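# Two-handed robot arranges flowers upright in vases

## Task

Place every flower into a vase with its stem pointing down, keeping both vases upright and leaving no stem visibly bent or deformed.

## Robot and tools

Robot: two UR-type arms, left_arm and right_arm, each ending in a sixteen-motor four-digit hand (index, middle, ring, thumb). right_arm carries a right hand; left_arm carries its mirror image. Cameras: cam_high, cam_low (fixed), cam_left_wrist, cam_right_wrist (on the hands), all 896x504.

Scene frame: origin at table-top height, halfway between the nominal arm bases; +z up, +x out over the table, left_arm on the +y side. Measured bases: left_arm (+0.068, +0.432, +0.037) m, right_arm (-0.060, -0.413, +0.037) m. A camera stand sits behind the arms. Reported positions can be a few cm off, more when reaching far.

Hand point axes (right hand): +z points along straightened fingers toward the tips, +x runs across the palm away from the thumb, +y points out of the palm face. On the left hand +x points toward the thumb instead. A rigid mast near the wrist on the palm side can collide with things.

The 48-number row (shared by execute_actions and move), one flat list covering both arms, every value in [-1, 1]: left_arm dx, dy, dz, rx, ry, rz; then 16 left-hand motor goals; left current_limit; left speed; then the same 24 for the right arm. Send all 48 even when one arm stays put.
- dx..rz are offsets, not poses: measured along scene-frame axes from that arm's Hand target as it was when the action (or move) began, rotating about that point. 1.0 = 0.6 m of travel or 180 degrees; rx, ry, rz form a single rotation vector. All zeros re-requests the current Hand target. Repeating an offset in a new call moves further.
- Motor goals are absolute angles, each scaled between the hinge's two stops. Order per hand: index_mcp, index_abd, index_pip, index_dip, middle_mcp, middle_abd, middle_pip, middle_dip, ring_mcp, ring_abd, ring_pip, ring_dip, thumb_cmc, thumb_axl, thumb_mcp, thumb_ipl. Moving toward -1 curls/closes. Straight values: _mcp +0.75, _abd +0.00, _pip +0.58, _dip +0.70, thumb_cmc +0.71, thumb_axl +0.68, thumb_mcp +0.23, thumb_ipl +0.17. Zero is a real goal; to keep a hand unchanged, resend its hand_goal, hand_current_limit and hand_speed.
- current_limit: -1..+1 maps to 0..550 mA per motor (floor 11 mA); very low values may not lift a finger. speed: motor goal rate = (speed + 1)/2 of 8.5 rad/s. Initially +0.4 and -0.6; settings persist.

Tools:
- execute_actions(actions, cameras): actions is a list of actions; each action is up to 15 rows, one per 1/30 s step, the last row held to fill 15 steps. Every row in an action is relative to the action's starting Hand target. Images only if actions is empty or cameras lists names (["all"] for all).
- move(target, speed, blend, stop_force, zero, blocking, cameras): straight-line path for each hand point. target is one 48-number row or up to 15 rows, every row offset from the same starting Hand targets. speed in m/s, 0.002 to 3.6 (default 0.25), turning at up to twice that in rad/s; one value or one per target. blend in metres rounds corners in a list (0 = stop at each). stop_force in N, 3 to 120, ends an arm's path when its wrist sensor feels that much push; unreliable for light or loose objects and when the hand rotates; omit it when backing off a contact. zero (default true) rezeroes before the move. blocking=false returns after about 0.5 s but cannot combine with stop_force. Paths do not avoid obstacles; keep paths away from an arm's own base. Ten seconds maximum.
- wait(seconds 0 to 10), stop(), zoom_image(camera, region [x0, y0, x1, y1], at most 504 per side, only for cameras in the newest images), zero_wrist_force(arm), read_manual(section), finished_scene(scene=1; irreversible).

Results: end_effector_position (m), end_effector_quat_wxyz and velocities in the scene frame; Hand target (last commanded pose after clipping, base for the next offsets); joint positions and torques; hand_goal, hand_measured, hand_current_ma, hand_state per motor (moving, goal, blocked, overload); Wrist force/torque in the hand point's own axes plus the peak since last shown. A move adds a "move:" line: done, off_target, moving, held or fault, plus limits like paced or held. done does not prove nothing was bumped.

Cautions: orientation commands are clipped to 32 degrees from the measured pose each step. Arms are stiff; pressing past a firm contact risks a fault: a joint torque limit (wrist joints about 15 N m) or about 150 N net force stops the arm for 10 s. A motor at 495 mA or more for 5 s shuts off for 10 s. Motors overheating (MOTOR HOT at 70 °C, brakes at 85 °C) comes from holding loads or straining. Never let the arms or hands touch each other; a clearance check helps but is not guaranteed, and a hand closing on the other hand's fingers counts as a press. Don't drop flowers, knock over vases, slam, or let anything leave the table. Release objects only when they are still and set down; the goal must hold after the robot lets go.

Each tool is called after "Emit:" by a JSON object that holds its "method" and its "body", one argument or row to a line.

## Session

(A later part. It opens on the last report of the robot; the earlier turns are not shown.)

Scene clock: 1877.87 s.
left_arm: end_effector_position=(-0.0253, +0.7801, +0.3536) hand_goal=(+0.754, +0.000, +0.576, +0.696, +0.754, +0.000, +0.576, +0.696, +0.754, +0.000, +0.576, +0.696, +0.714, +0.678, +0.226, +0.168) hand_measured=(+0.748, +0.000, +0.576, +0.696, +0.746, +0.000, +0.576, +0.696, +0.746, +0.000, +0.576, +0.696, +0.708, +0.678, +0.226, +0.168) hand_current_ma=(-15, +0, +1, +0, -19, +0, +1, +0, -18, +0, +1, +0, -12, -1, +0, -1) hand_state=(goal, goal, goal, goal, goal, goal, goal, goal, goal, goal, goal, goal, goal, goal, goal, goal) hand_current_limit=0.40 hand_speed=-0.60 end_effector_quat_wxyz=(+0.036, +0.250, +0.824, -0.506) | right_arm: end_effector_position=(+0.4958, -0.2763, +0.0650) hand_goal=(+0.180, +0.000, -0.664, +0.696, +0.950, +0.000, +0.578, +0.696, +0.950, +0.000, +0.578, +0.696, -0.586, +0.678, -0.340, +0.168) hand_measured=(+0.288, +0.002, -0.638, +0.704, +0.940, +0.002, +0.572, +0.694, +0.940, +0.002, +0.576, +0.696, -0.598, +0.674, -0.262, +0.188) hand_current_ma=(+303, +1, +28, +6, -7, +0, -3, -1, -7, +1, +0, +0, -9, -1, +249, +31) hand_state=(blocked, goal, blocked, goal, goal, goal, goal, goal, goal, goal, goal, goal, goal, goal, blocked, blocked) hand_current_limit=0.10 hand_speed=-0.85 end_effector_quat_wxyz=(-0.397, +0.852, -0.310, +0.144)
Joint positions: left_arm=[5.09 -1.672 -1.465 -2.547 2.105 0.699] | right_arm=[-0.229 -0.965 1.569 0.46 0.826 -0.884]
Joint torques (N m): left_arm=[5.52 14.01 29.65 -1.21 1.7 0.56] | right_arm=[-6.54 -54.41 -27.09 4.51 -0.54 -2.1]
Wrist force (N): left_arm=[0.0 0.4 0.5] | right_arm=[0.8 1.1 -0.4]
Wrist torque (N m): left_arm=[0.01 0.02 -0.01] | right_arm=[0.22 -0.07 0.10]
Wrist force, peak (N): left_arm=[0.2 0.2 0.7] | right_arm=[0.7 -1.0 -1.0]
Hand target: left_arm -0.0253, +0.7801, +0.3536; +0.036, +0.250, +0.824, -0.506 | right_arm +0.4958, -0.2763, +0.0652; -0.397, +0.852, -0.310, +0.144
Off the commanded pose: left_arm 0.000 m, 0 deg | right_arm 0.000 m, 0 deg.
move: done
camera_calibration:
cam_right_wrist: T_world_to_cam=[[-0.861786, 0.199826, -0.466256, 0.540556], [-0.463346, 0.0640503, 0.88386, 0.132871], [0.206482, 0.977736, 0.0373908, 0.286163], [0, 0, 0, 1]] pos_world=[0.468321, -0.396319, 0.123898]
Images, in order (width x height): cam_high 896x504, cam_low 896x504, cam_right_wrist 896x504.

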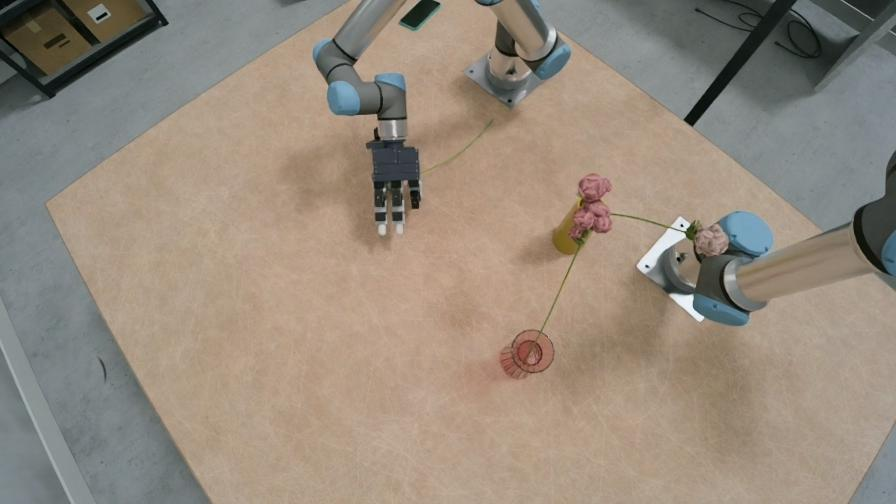

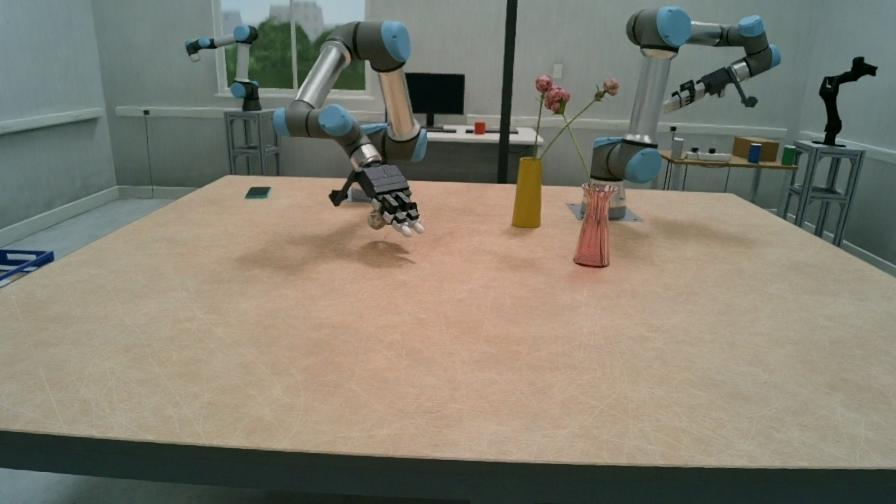

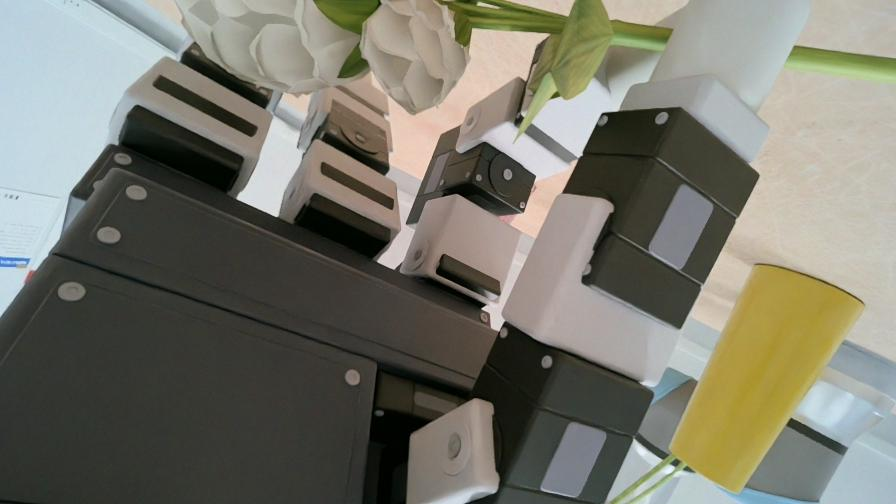

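Emit:
{"method": "move", "body": {
  "target": [0,0,0,0,0,0,0.754,0,0.576,0.696,0.754,0,0.576,0.696,0.754,0,0.576,0.696,0.714,0.678,0.226,0.168,0.4,-0.6,-0.2823,-0.0153,0.5157,0.0121,-0.2775,0,0.16,0,-0.664,0.696,0.95,0,0.577,0.696,0.95,0,0.577,0.696,-0.586,0.677,-0.36,0.168,0.15,-0.85],
  "speed": 0.12,
  "cameras": ["cam_high","cam_low","cam_right_wrist"]
}}

Emit:
{"method": "zoom_image", "body": {
  "camera": "cam_high",
  "region": [400, 0, 560, 150]
}}

Emit:
{"method": "zoom_image", "body": {
  "camera": "cam_low",
  "region": [330, 50, 480, 230]
}}

Scene clock: 1900.07 s.
left_arm: end_effector_position=(-0.0253, +0.7801, +0.3536) hand_goal=(+0.754, +0.000, +0.576, +0.696, +0.754, +0.000, +0.576, +0.696, +0.754, +0.000, +0.576, +0.696, +0.714, +0.678, +0.226, +0.168) hand_measured=(+0.748, +0.000, +0.576, +0.696, +0.746, +0.000, +0.576, +0.696, +0.746, +0.000, +0.576, +0.696, +0.708, +0.678, +0.226, +0.168) hand_current_ma=(-15, +0, +1, +0, -19, +0, +1, +0, -18, +0, +1, +0, -12, -1, +0, -1) hand_state=(goal, goal, goal, goal, goal, goal, goal, goal, goal, goal, goal, goal, goal, goal, goal, goal) hand_current_limit=0.40 hand_speed=-0.60 end_effector_quat_wxyz=(+0.036, +0.250, +0.824, -0.506) | right_arm: end_effector_position=(+0.3265, -0.2855, +0.3746) hand_goal=(+0.160, +0.000, -0.664, +0.696, +0.950, +0.000, +0.578, +0.696, +0.950, +0.000, +0.578, +0.696, -0.586, +0.678, -0.360, +0.168) hand_measured=(+0.284, +0.002, -0.638, +0.706, +0.940, +0.002, +0.572, +0.694, +0.940, +0.002, +0.576, +0.696, -0.598, +0.674, -0.262, +0.192) hand_current_ma=(+316, +1, +30, +6, -7, +0, -3, -1, -7, +1, +0, +0, -9, -1, +316, +40) hand_state=(blocked, goal, blocked, goal, goal, goal, goal, goal, goal, goal, goal, goal, goal, goal, blocked, blocked) hand_current_limit=0.15 hand_speed=-0.85 end_effector_quat_wxyz=(-0.506, +0.704, -0.116, +0.484)
Joint positions: left_arm=[5.09 -1.672 -1.465 -2.547 2.105 0.699] | right_arm=[-0.735 -2.206 2.157 0.136 0.208 -0.685]
Joint torques (N m): left_arm=[5.4 13.42 29.82 -1.11 1.69 0.65] | right_arm=[-8.11 -10.24 -10.53 -1.82 -1.79 2.56]
Wrist force (N): left_arm=[0.0 0.0 0.2] | right_arm=[0.5 1.6 -0.3]
Wrist torque (N m): left_arm=[-0.02 0.01 0.01] | right_arm=[0.27 -0.04 0.12]
Wrist force, peak (N): left_arm=[-0.2 -0.2 0.9] | right_arm=[0.5 1.9 -0.7]
Hand target: left_arm -0.0253, +0.7801, +0.3536; +0.036, +0.250, +0.824, -0.506 | right_arm +0.3265, -0.2855, +0.3746; -0.506, +0.704, -0.116, +0.484
Off the commanded pose: left_arm 0.000 m, 0 deg | right_arm 0.000 m, 0 deg.
move: done
camera_calibration:
cam_right_wrist: T_world_to_cam=[[-0.201102, 0.228384, -0.952575, 0.515449], [-0.975506, 0.0418014, 0.215965, 0.192363], [0.089142, 0.972673, 0.214384, 0.289222], [0, 0, 0, 1]] pos_world=[0.265528, -0.40708, 0.387455]
Images, in order (width x height): cam_high 896x504, cam_low 896x504, cam_right_wrist 896x504.

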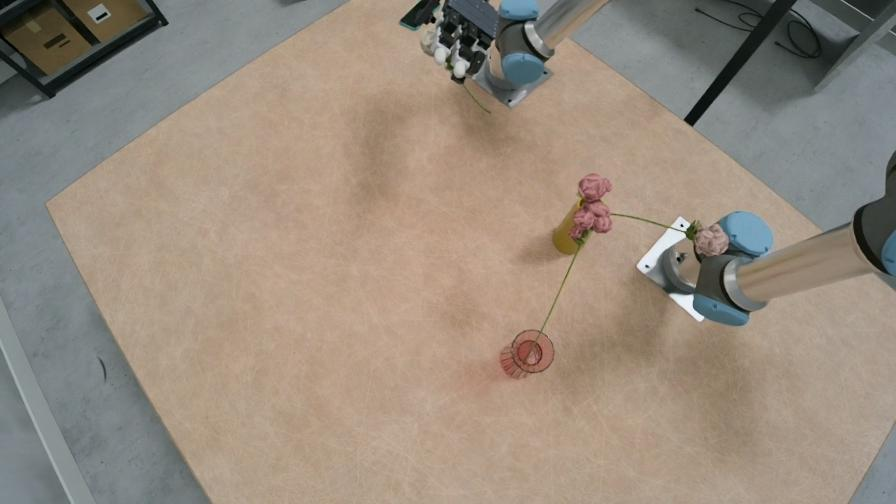

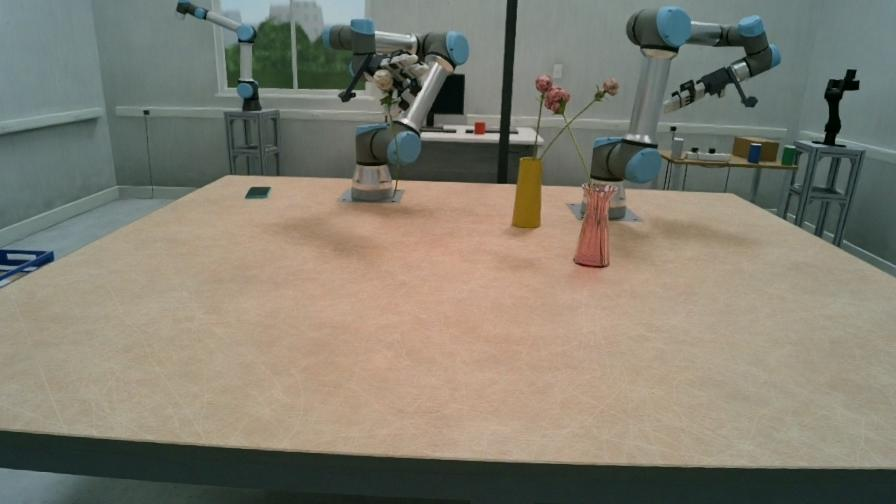

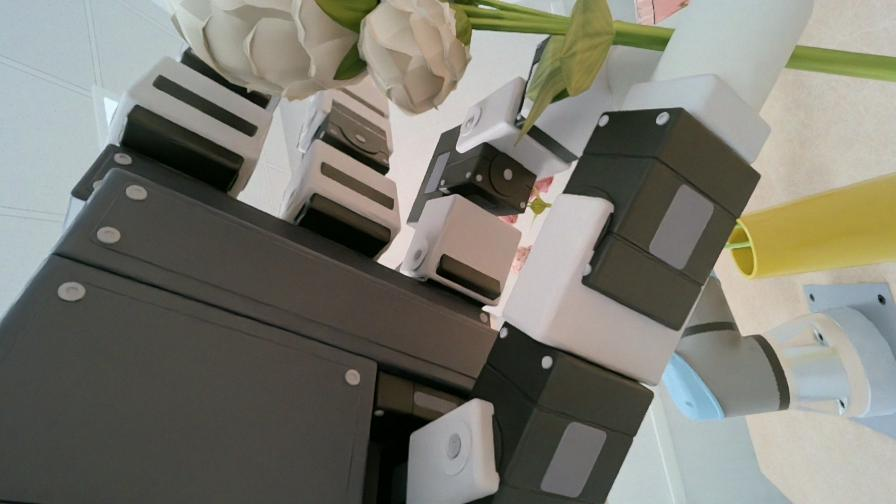

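Scaled by 3.150 from the camera's 896x504 image, which has a finer 1280x720 frame.

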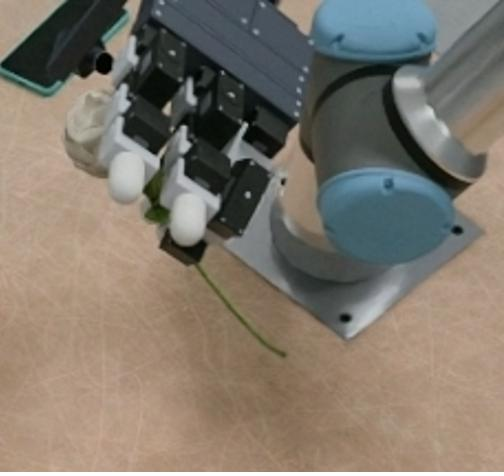

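Scaled by 2.800 from the camera's 896x504 image, which has a finer 1280x720 frame.

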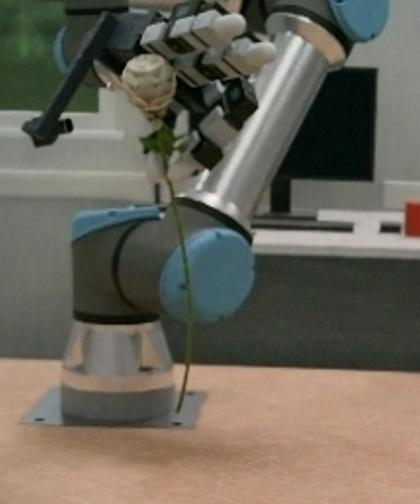

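Emit:
{"method": "move", "body": {
  "target": [0,0,0,0,0,0,0.754,0,0.576,0.696,0.754,0,0.576,0.696,0.754,0,0.576,0.696,0.714,0.678,0.226,0.168,0.4,-0.6,0.0425,0.2375,0.3657,0.0768,-0.1571,0.2438,0.16,0,-0.664,0.696,0.95,0,0.577,0.696,0.95,0,0.577,0.696,-0.586,0.677,-0.36,0.168,0.15,-0.85],
  "speed": 0.13,
  "cameras": ["cam_high","cam_low","cam_right_wrist"]
}}

Emit:
{"method": "zoom_image", "body": {
  "camera": "cam_high",
  "region": [400, 0, 600, 180]
}}

Emit:
{"method": "zoom_image", "body": {
  "camera": "cam_low",
  "region": [370, 0, 600, 240]
}}

Scene clock: 1942.07 s.
left_arm: end_effector_position=(-0.0253, +0.7801, +0.3536) hand_goal=(+0.754, +0.000, +0.576, +0.696, +0.754, +0.000, +0.576, +0.696, +0.754, +0.000, +0.576, +0.696, +0.714, +0.678, +0.226, +0.168) hand_measured=(+0.748, +0.000, +0.576, +0.696, +0.746, +0.000, +0.576, +0.696, +0.746, +0.000, +0.576, +0.696, +0.708, +0.678, +0.226, +0.168) hand_current_ma=(-15, +0, +1, +0, -19, +0, +1, +0, -18, +0, +1, +0, -12, -1, +0, -1) hand_state=(goal, goal, goal, goal, goal, goal, goal, goal, goal, goal, goal, goal, goal, goal, goal, goal) hand_current_limit=0.40 hand_speed=-0.60 end_effector_quat_wxyz=(+0.036, +0.250, +0.824, -0.506) | right_arm: end_effector_position=(+0.3519, -0.1430, +0.5940) hand_goal=(+0.160, +0.000, -0.664, +0.696, +0.950, +0.000, +0.578, +0.696, +0.950, +0.000, +0.578, +0.696, -0.586, +0.678, -0.360, +0.168) hand_measured=(+0.280, +0.004, -0.638, +0.706, +0.940, +0.002, +0.572, +0.694, +0.940, +0.002, +0.576, +0.696, -0.598, +0.674, -0.262, +0.194) hand_current_ma=(+316, +1, +30, +6, -6, +0, -3, -1, -7, +1, +0, +0, -8, -1, +316, +46) hand_state=(blocked, goal, blocked, goal, goal, goal, goal, goal, goal, goal, goal, goal, goal, goal, blocked, blocked) hand_current_limit=0.15 hand_speed=-0.85 end_effector_quat_wxyz=(+0.739, -0.496, -0.220, -0.399)
Joint positions: left_arm=[5.09 -1.672 -1.465 -2.547 2.105 0.699] | right_arm=[-0.308 -1.958 2.143 -2.199 0.472 1.147]
Joint torques (N m): left_arm=[5.43 13.43 30.13 -1.09 1.63 0.66] | right_arm=[8.6 9.17 -32.73 -4.34 4.17 2.09]
Wrist force (N): left_arm=[0.2 0.0 0.5] | right_arm=[-0.1 1.8 -1.1]
Wrist torque (N m): left_arm=[-0.05 -0.01 0.02] | right_arm=[0.34 0.09 0.04]
Wrist force, peak (N): left_arm=[0.1 0.5 0.7] | right_arm=[0.2 1.9 -1.5]
Hand target: left_arm -0.0253, +0.7801, +0.3536; +0.036, +0.250, +0.824, -0.506 | right_arm +0.3520, -0.1430, +0.5941; +0.739, -0.496, -0.220, -0.399
Off the commanded pose: left_arm 0.000 m, 0 deg | right_arm 0.000 m, 0 deg.
move: done
camera_calibration:
cam_right_wrist: T_world_to_cam=[[0.0353857, 0.403739, -0.91419, 0.61608], [-0.702544, -0.640535, -0.310077, 0.282739], [-0.71076, 0.653231, 0.260978, 0.309438], [0, 0, 0, 1]] pos_world=[0.396773, -0.269765, 0.570128]
Images, in order (width x height): cam_high 896x504, cam_low 896x504, cam_right_wrist 896x504.

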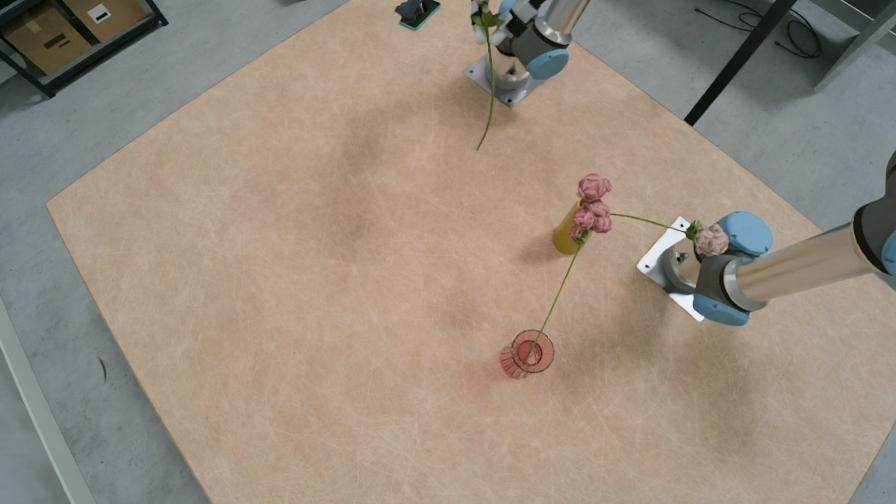

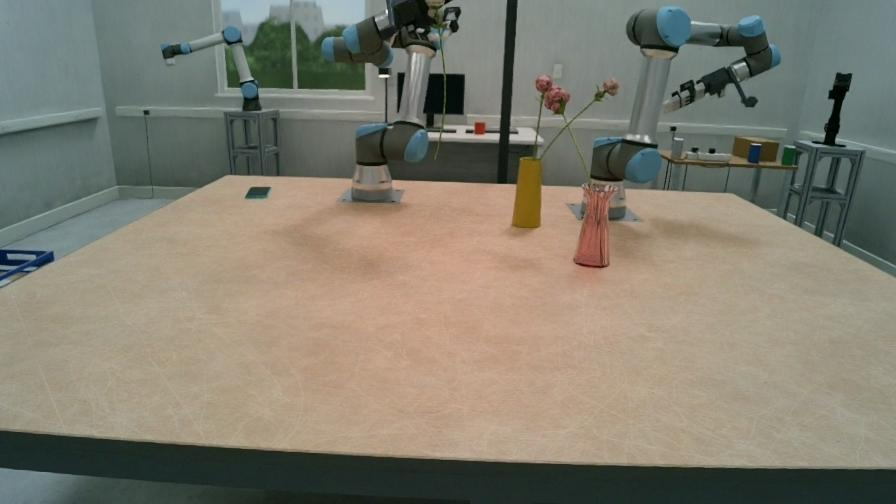

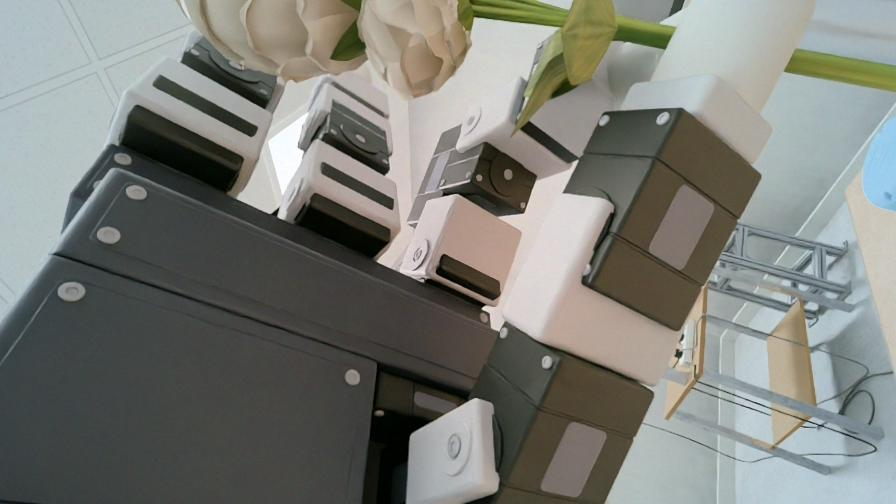

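Scaled by 2.520 from the camera's 896x504 image, which has a finer 1280x720 frame.

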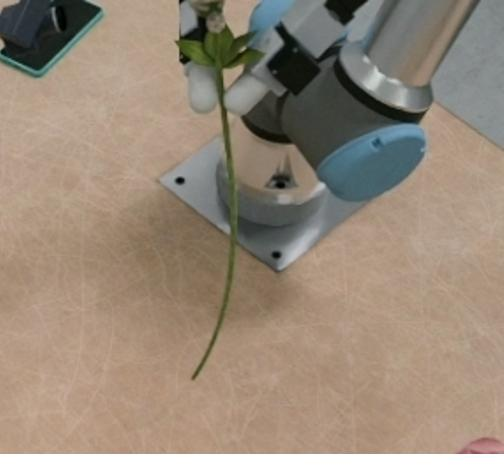

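Scaled by 2.100 from the camera's 896x504 image, which has a finer 1280x720 frame.

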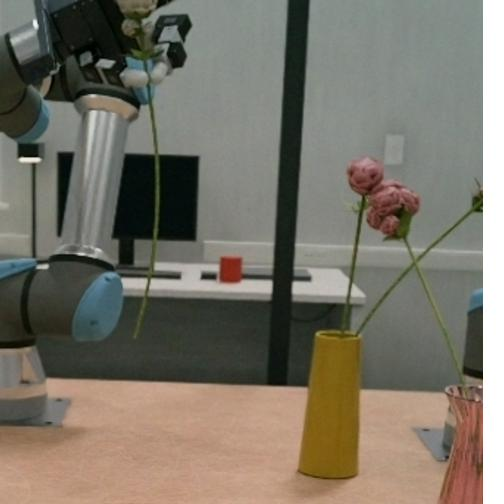

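Emit:
{"method": "move", "body": {
  "target": [
    [0,0,0,0,0,0,0.754,0,0.576,0.696,0.754,0,0.576,0.696,0.754,0,0.576,0.696,0.714,0.678,0.226,0.168,0.4,-0.6,-0.03,0.05,0.0953,0.0229,-0.0128,0,0.16,0,-0.664,0.696,0.95,0,0.577,0.696,0.95,0,0.577,0.696,-0.586,0.677,-0.36,0.168,0.15,-0.85],
    [0,0,0,0,0,0,0.754,0,0.576,0.696,0.754,0,0.576,0.696,0.754,0,0.576,0.696,0.714,0.678,0.226,0.168,0.4,-0.6,-0.1825,0.4285,0.0953,0.0229,-0.0128,0,0.16,0,-0.664,0.696,0.95,0,0.577,0.696,0.95,0,0.577,0.696,-0.586,0.677,-0.36,0.168,0.15,-0.85]
  ],
  "speed": [0.1,0.12],
  "blend": [0.02,0],
  "cameras": ["cam_high","cam_low"]
}}

Emit:
{"method": "zoom_image", "body": {
  "camera": "cam_high",
  "region": [540, 0, 740, 240]
}}

Emit:
{"method": "zoom_image", "body": {
  "camera": "cam_low",
  "region": [470, 30, 620, 240]
}}

Scene clock: 1974.93 s.
left_arm: end_effector_position=(-0.0253, +0.7801, +0.3536) hand_goal=(+0.754, +0.000, +0.576, +0.696, +0.754, +0.000, +0.576, +0.696, +0.754, +0.000, +0.576, +0.696, +0.714, +0.678, +0.226, +0.168) hand_measured=(+0.748, +0.000, +0.576, +0.696, +0.746, +0.000, +0.576, +0.696, +0.746, +0.000, +0.576, +0.696, +0.708, +0.678, +0.226, +0.168) hand_current_ma=(-15, +0, +1, +0, -19, +0, +1, +0, -18, +0, +1, +0, -12, -1, +0, -1) hand_state=(goal, goal, goal, goal, goal, goal, goal, goal, goal, goal, goal, goal, goal, goal, goal, goal) hand_current_limit=0.40 hand_speed=-0.60 end_effector_quat_wxyz=(+0.036, +0.250, +0.824, -0.506) | right_arm: end_effector_position=(+0.2425, +0.1140, +0.6512) hand_goal=(+0.160, +0.000, -0.664, +0.696, +0.950, +0.000, +0.578, +0.696, +0.950, +0.000, +0.578, +0.696, -0.586, +0.678, -0.360, +0.168) hand_measured=(+0.280, +0.004, -0.638, +0.706, +0.942, +0.002, +0.572, +0.694, +0.940, +0.002, +0.576, +0.696, -0.598, +0.674, -0.262, +0.194) hand_current_ma=(+316, +1, +30, +6, -5, +0, -2, -1, -6, +1, +0, +0, -8, -1, +316, +47) hand_state=(blocked, goal, blocked, goal, goal, goal, goal, goal, goal, goal, goal, goal, goal, goal, blocked, blocked) hand_current_limit=0.15 hand_speed=-0.85 end_effector_quat_wxyz=(+0.752, -0.461, -0.221, -0.416)
Joint positions: left_arm=[5.09 -1.672 -1.465 -2.547 2.105 0.699] | right_arm=[0.529 -1.817 1.66 -0.607 0.762 -0.346]
Joint torques (N m): left_arm=[5.35 13.04 29.82 -1.03 1.69 0.54] | right_arm=[8.43 3.25 -32.05 -0.2 2.84 -2.05]
Wrist force (N): left_arm=[-0.4 -0.1 0.3] | right_arm=[0.5 2.0 -1.7]
Wrist torque (N m): left_arm=[-0.03 0.06 -0.03] | right_arm=[0.47 0.04 0.15]
Wrist force, peak (N): left_arm=[0.6 -0.1 0.6] | right_arm=[0.3 2.0 -1.9]
Hand target: left_arm -0.0253, +0.7801, +0.3536; +0.036, +0.250, +0.824, -0.506 | right_arm +0.2425, +0.1141, +0.6512; +0.752, -0.461, -0.221, -0.416
Off the commanded pose: left_arm 0.000 m, 0 deg | right_arm 0.000 m, 0 deg.
move: done
Images, in order (width x height): cam_high 896x504, cam_low 896x504.

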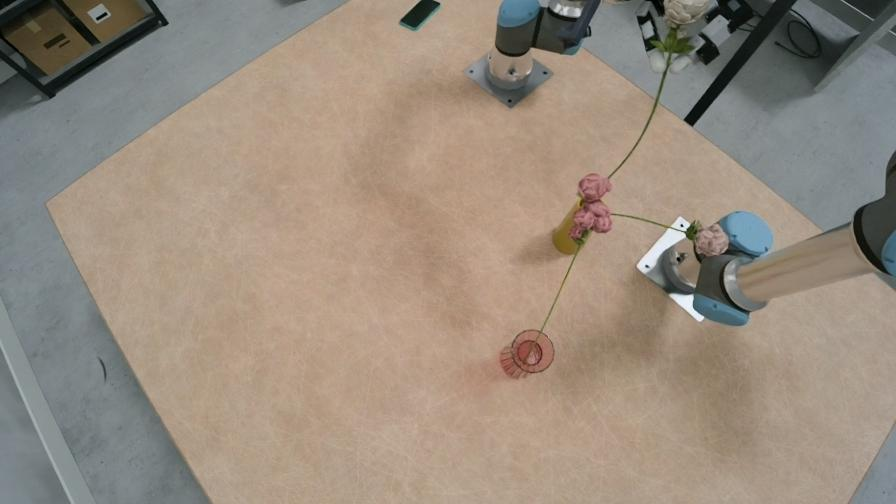

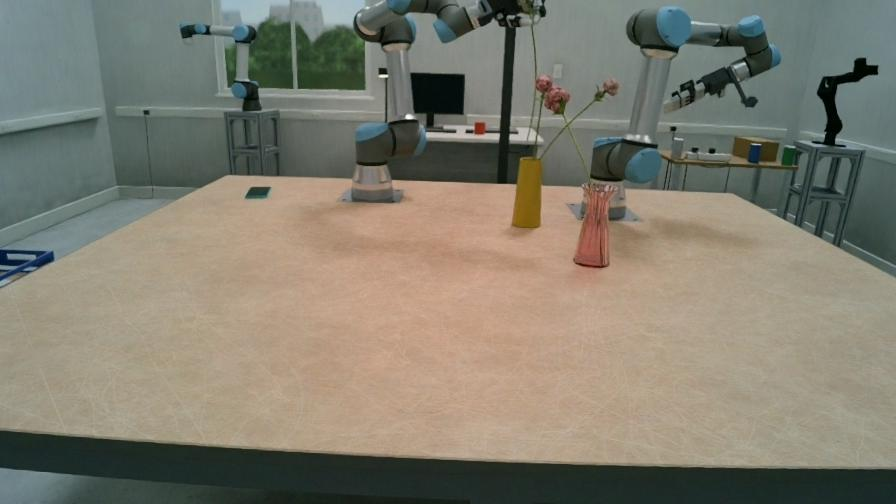

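Scaled by 2.100 from the camera's 896x504 image, which has a finer 1280x720 frame.

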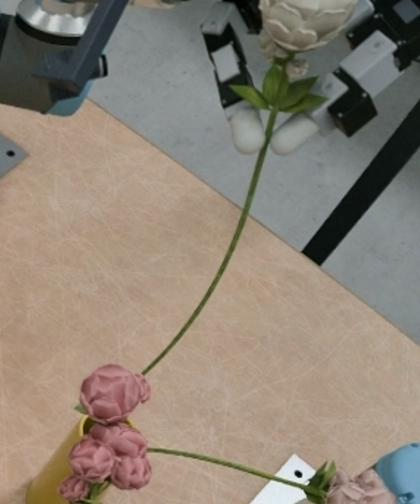

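Scaled by 2.400 from the camera's 896x504 image, which has a finer 1280x720 frame.

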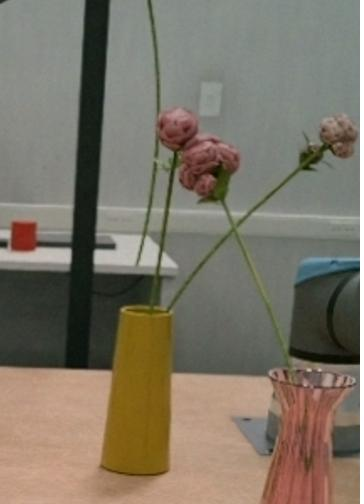

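Emit:
{"method": "move", "body": {
  "target": [
    [0,0,0,0,0,0,0.754,0,0.576,0.696,0.754,0,0.576,0.696,0.754,0,0.576,0.696,0.714,0.678,0.226,0.168,0.4,-0.6,0,0,-0.14,0,0,0,0.16,0,-0.664,0.696,0.95,0,0.577,0.696,0.95,0,0.577,0.696,-0.586,0.677,-0.36,0.168,0.15,-0.85]
  ],
  "speed": [0.06],
  "stop_force": 4,
  "cameras": ["cam_high","cam_low"]
}}

Emit:
{"method": "zoom_image", "body": {
  "camera": "cam_high",
  "region": [540, 60, 740, 260]
}}

Emit:
{"method": "zoom_image", "body": {
  "camera": "cam_low",
  "region": [500, 130, 560, 180]
}}

Scene clock: 1992.00 s.
left_arm: end_effector_position=(-0.0253, +0.7801, +0.3536) hand_goal=(+0.754, +0.000, +0.576, +0.696, +0.754, +0.000, +0.576, +0.696, +0.754, +0.000, +0.576, +0.696, +0.714, +0.678, +0.226, +0.168) hand_measured=(+0.748, +0.000, +0.576, +0.696, +0.746, +0.000, +0.576, +0.696, +0.746, +0.000, +0.576, +0.696, +0.708, +0.678, +0.226, +0.168) hand_current_ma=(-15, +0, +1, +0, -19, +0, +1, +0, -18, +0, +1, +0, -12, -1, +0, -1) hand_state=(goal, goal, goal, goal, goal, goal, goal, goal, goal, goal, goal, goal, goal, goal, goal, goal) hand_current_limit=0.40 hand_speed=-0.60 end_effector_quat_wxyz=(+0.036, +0.250, +0.824, -0.506) | right_arm: end_effector_position=(+0.2425, +0.1141, +0.5672) hand_goal=(+0.160, +0.000, -0.664, +0.696, +0.950, +0.000, +0.578, +0.696, +0.950, +0.000, +0.578, +0.696, -0.586, +0.678, -0.360, +0.168) hand_measured=(+0.280, +0.004, -0.638, +0.706, +0.942, +0.002, +0.572, +0.694, +0.942, +0.002, +0.576, +0.696, -0.598, +0.674, -0.262, +0.194) hand_current_ma=(+316, +1, +30, +6, -5, +0, -2, -1, -6, +1, +0, +0, -8, -1, +316, +47) hand_state=(blocked, goal, blocked, goal, goal, goal, goal, goal, goal, goal, goal, goal, goal, goal, blocked, blocked) hand_current_limit=0.15 hand_speed=-0.85 end_effector_quat_wxyz=(+0.752, -0.461, -0.221, -0.416)
Joint positions: left_arm=[5.09 -1.672 -1.465 -2.547 2.105 0.699] | right_arm=[0.529 -1.827 1.882 -0.819 0.763 -0.347]
Joint torques (N m): left_arm=[5.17 13.5 29.93 -1.09 1.74 0.67] | right_arm=[-9.72 1.18 -11.53 -5.25 -0.48 2.3]
Wrist force (N): left_arm=[0.2 0.0 0.2] | right_arm=[0.5 1.9 -1.4]
Wrist torque (N m): left_arm=[-0.02 -0.01 0.02] | right_arm=[0.40 0.02 0.20]
Wrist force, peak (N): left_arm=[0.1 -0.2 0.8] | right_arm=[0.2 2.1 -1.9]
Hand target: left_arm -0.0253, +0.7801, +0.3536; +0.036, +0.250, +0.824, -0.506 | right_arm +0.2425, +0.1141, +0.5672; +0.752, -0.461, -0.221, -0.416
Off the commanded pose: left_arm 0.000 m, 0 deg | right_arm 0.000 m, 0 deg.
move: done
Images, in order (width x height): cam_high 896x504, cam_low 896x504.

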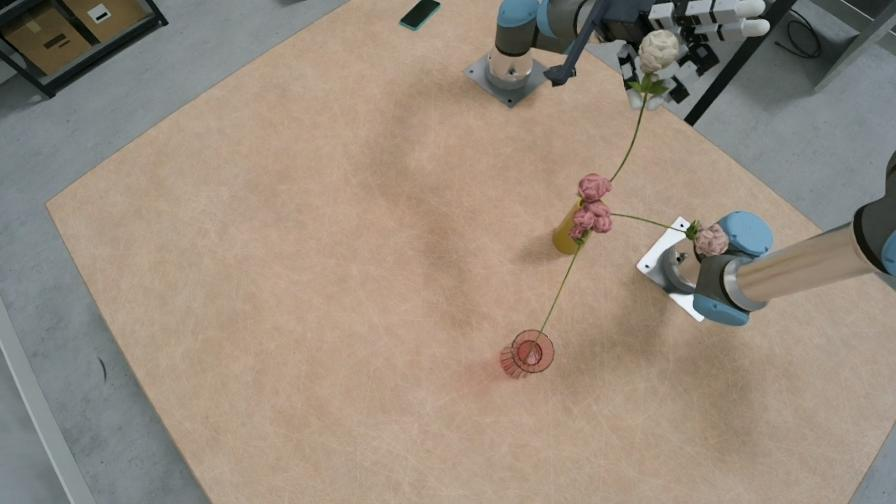

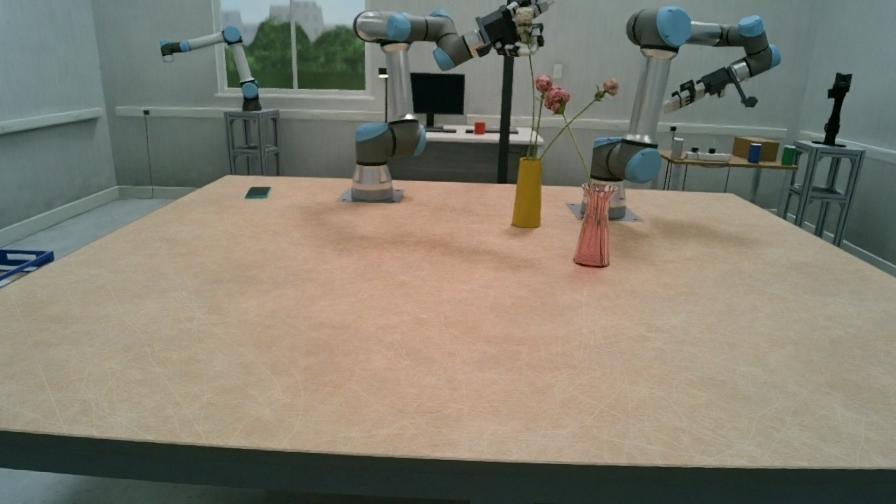

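Scaled by 2.520 from the camera's 896x504 image, which has a finer 1280x720 frame.

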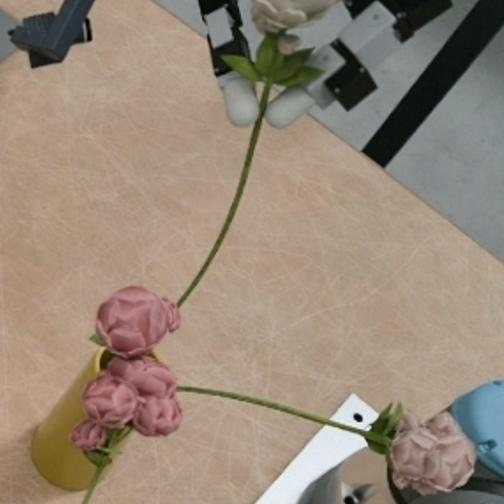

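Scaled by 8.400 from the camera's 896x504 image, which has a finer 1280x720 frame.

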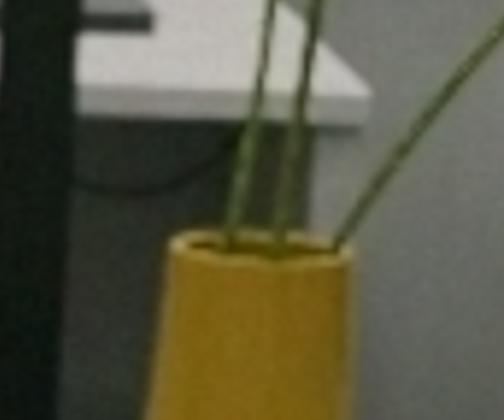

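Emit:
{"method": "move", "body": {
  "target": [
    [0,0,0,0,0,0,0.754,0,0.576,0.696,0.754,0,0.576,0.696,0.754,0,0.576,0.696,0.714,0.678,0.226,0.168,0.4,-0.6,0,0,-0.24,0,0,0,0.16,0,-0.664,0.696,0.95,0,0.577,0.696,0.95,0,0.577,0.696,-0.586,0.677,-0.36,0.168,0.15,-0.85]
  ],
  "speed": [0.07],
  "stop_force": 5,
  "cameras": ["cam_high","cam_low"]
}}

Emit:
{"method": "zoom_image", "body": {
  "camera": "cam_high",
  "region": [540, 60, 740, 260]
}}

Emit:
{"method": "zoom_image", "body": {
  "camera": "cam_low",
  "region": [470, 30, 620, 240]
}}

Scene clock: 2002.33 s.
left_arm: end_effector_position=(-0.0253, +0.7801, +0.3536) hand_goal=(+0.754, +0.000, +0.576, +0.696, +0.754, +0.000, +0.576, +0.696, +0.754, +0.000, +0.576, +0.696, +0.714, +0.678, +0.226, +0.168) hand_measured=(+0.748, +0.000, +0.576, +0.696, +0.746, +0.000, +0.576, +0.696, +0.746, +0.000, +0.576, +0.696, +0.708, +0.678, +0.226, +0.168) hand_current_ma=(-15, +0, +1, +0, -19, +0, +1, +0, -18, +0, +1, +0, -12, -1, +0, -1) hand_state=(goal, goal, goal, goal, goal, goal, goal, goal, goal, goal, goal, goal, goal, goal, goal, goal) hand_current_limit=0.40 hand_speed=-0.60 end_effector_quat_wxyz=(+0.036, +0.250, +0.824, -0.506) | right_arm: end_effector_position=(+0.2425, +0.1141, +0.4232) hand_goal=(+0.160, +0.000, -0.664, +0.696, +0.950, +0.000, +0.578, +0.696, +0.950, +0.000, +0.578, +0.696, -0.586, +0.678, -0.360, +0.168) hand_measured=(+0.280, +0.004, -0.638, +0.706, +0.942, +0.002, +0.572, +0.694, +0.942, +0.002, +0.576, +0.696, -0.598, +0.674, -0.262, +0.194) hand_current_ma=(+316, +1, +30, +6, -5, +0, -2, -1, -6, +1, +0, +0, -8, -1, +316, +47) hand_state=(blocked, goal, blocked, goal, goal, goal, goal, goal, goal, goal, goal, goal, goal, goal, blocked, blocked) hand_current_limit=0.15 hand_speed=-0.85 end_effector_quat_wxyz=(+0.752, -0.461, -0.221, -0.416)
Joint positions: left_arm=[5.09 -1.672 -1.465 -2.547 2.105 0.699] | right_arm=[0.529 -1.731 2.19 -1.224 0.763 -0.347]
Joint torques (N m): left_arm=[4.77 13.78 29.29 -1.02 1.64 0.61] | right_arm=[-9.87 -0.7 -10.57 -5.17 -0.64 2.12]
Wrist force (N): left_arm=[0.2 0.2 0.7] | right_arm=[0.4 1.9 -1.5]
Wrist torque (N m): left_arm=[-0.03 -0.01 0.02] | right_arm=[0.43 0.03 0.16]
Wrist force, peak (N): left_arm=[-0.3 -0.1 0.8] | right_arm=[0.5 2.1 -1.6]
Hand target: left_arm -0.0253, +0.7801, +0.3536; +0.036, +0.250, +0.824, -0.506 | right_arm +0.2425, +0.1141, +0.4232; +0.752, -0.461, -0.221, -0.416
Off the commanded pose: left_arm 0.000 m, 0 deg | right_arm 0.000 m, 0 deg.
move: done
Images, in order (width x height): cam_high 896x504, cam_low 896x504.

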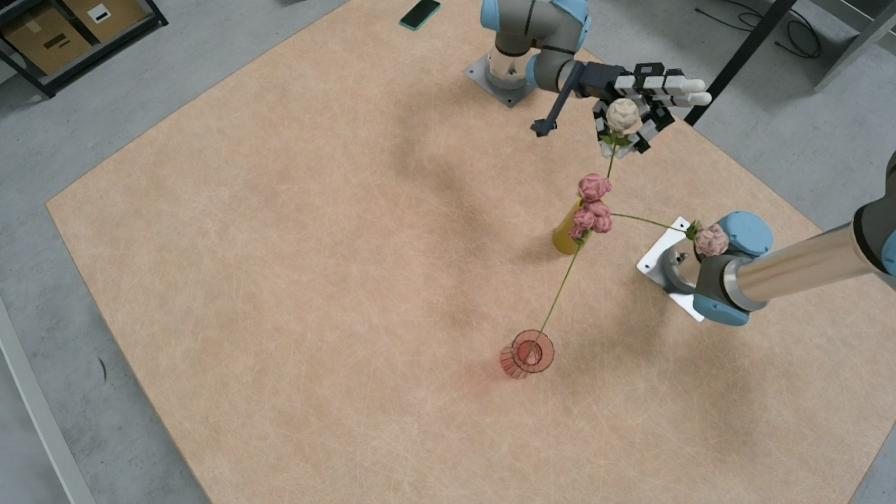

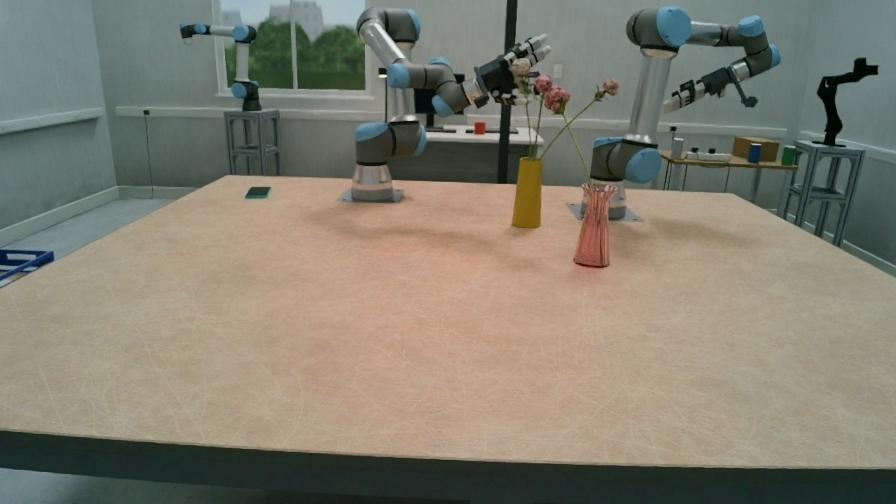

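Scaled by 2.520 from the camera's 896x504 image, which has a finer 1280x720 frame.

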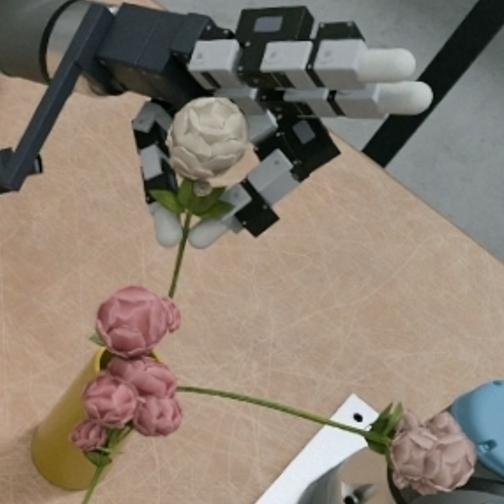

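Scaled by 2.400 from the camera's 896x504 image, which has a finer 1280x720 frame.

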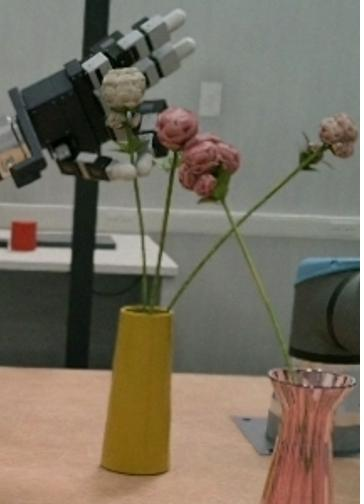

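Emit:
{"method": "move", "body": {
  "target": [
    [0,0,0,0,0,0,0.754,0,0.576,0.696,0.754,0,0.576,0.696,0.754,0,0.576,0.696,0.714,0.678,0.226,0.168,0.4,-0.6,0,0,-0.07,0,0,0,0.16,0,-0.664,0.696,0.95,0,0.577,0.696,0.95,0,0.577,0.696,-0.586,0.677,-0.36,0.168,0.15,-0.85]
  ],
  "speed": [0.03],
  "stop_force": 3,
  "cameras": ["cam_high","cam_low"]
}}

Emit:
{"method": "zoom_image", "body": {
  "camera": "cam_high",
  "region": [540, 60, 740, 260]
}}

Emit:
{"method": "zoom_image", "body": {
  "camera": "cam_low",
  "region": [470, 30, 620, 240]
}}

Scene clock: 2009.83 s.
left_arm: end_effector_position=(-0.0253, +0.7801, +0.3536) hand_goal=(+0.754, +0.000, +0.576, +0.696, +0.754, +0.000, +0.576, +0.696, +0.754, +0.000, +0.576, +0.696, +0.714, +0.678, +0.226, +0.168) hand_measured=(+0.748, +0.000, +0.576, +0.696, +0.746, +0.000, +0.576, +0.696, +0.746, +0.000, +0.576, +0.696, +0.708, +0.678, +0.226, +0.168) hand_current_ma=(-15, +0, +1, +0, -19, +0, +1, +0, -18, +0, +1, +0, -12, -1, +0, -1) hand_state=(goal, goal, goal, goal, goal, goal, goal, goal, goal, goal, goal, goal, goal, goal, goal, goal) hand_current_limit=0.40 hand_speed=-0.60 end_effector_quat_wxyz=(+0.036, +0.250, +0.824, -0.506) | right_arm: end_effector_position=(+0.2424, +0.1141, +0.3906) hand_goal=(+0.160, +0.000, -0.664, +0.696, +0.950, +0.000, +0.578, +0.696, +0.950, +0.000, +0.578, +0.696, -0.586, +0.678, -0.360, +0.168) hand_measured=(+0.280, +0.004, -0.632, +0.708, +0.942, +0.002, +0.574, +0.694, +0.942, +0.002, +0.576, +0.696, -0.612, +0.666, -0.272, +0.194) hand_current_ma=(+316, +2, +39, +9, -4, +0, -2, -1, -5, +1, +0, +0, -30, -11, +298, +47) hand_state=(blocked, goal, blocked, goal, goal, goal, goal, goal, goal, goal, goal, goal, blocked, goal, blocked, blocked) hand_current_limit=0.15 hand_speed=-0.85 end_effector_quat_wxyz=(+0.752, -0.461, -0.221, -0.416)
Joint positions: left_arm=[5.09 -1.672 -1.465 -2.547 2.105 0.699] | right_arm=[0.529 -1.684 2.247 -1.326 0.763 -0.347]
Joint torques (N m): left_arm=[4.97 13.96 29.17 -0.99 1.81 0.54] | right_arm=[4.13 -26.81 -30.17 -0.19 2.07 -1.19]
Wrist force (N): left_arm=[0.1 0.1 0.1] | right_arm=[1.0 1.2 -1.0]
Wrist torque (N m): left_arm=[0.00 -0.01 0.01] | right_arm=[0.40 0.04 0.19]
Wrist force, peak (N): left_arm=[0.1 0.3 0.8] | right_arm=[3.1 -0.1 -0.2]
Hand target: left_arm -0.0253, +0.7801, +0.3536; +0.036, +0.250, +0.824, -0.506 | right_arm +0.2424, +0.1141, +0.3906; +0.752, -0.461, -0.221, -0.416 (not the last commanded pose)
Off the commanded pose: left_arm 0.000 m, 0 deg | right_arm 0.009 m, 0 deg.
move: contact (right_arm)
Images, in order (width x height): cam_high 896x504, cam_low 896x504.

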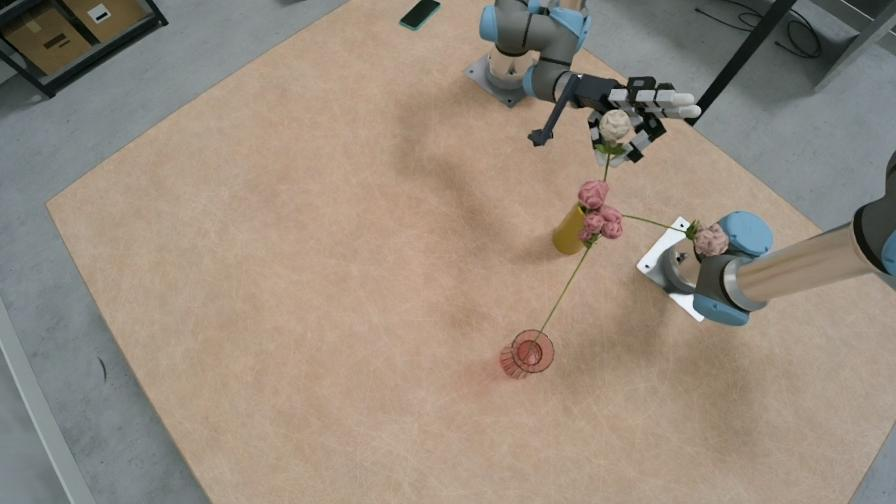

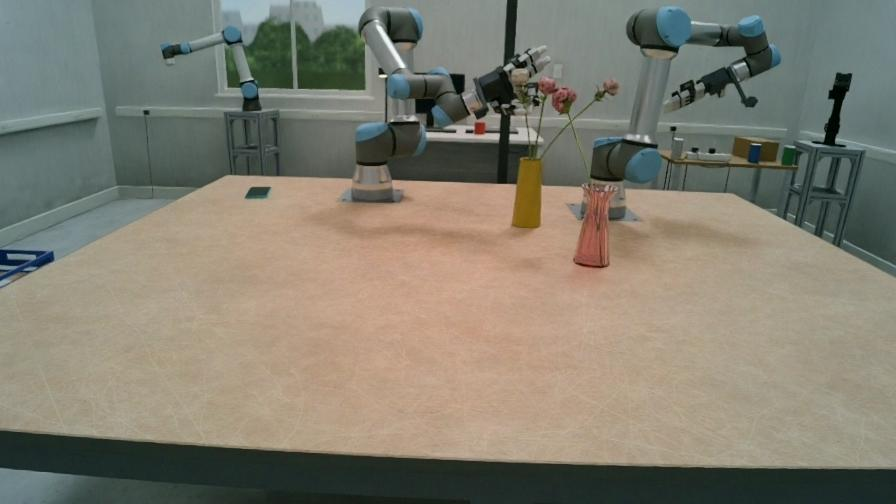

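Scaled by 2.520 from the camera's 896x504 image, which has a finer 1280x720 frame.

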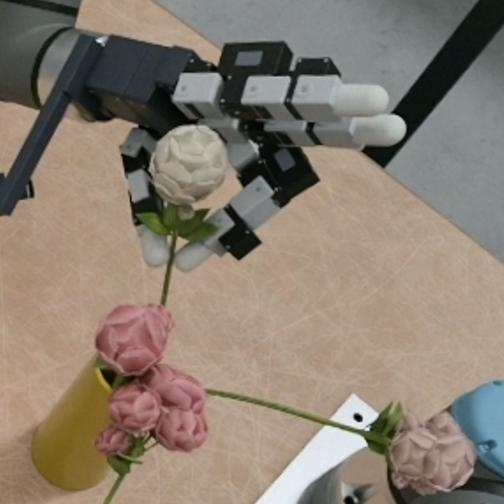

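Scaled by 2.400 from the camera's 896x504 image, which has a finer 1280x720 frame.

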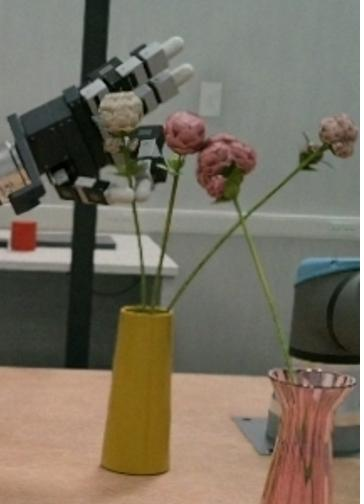

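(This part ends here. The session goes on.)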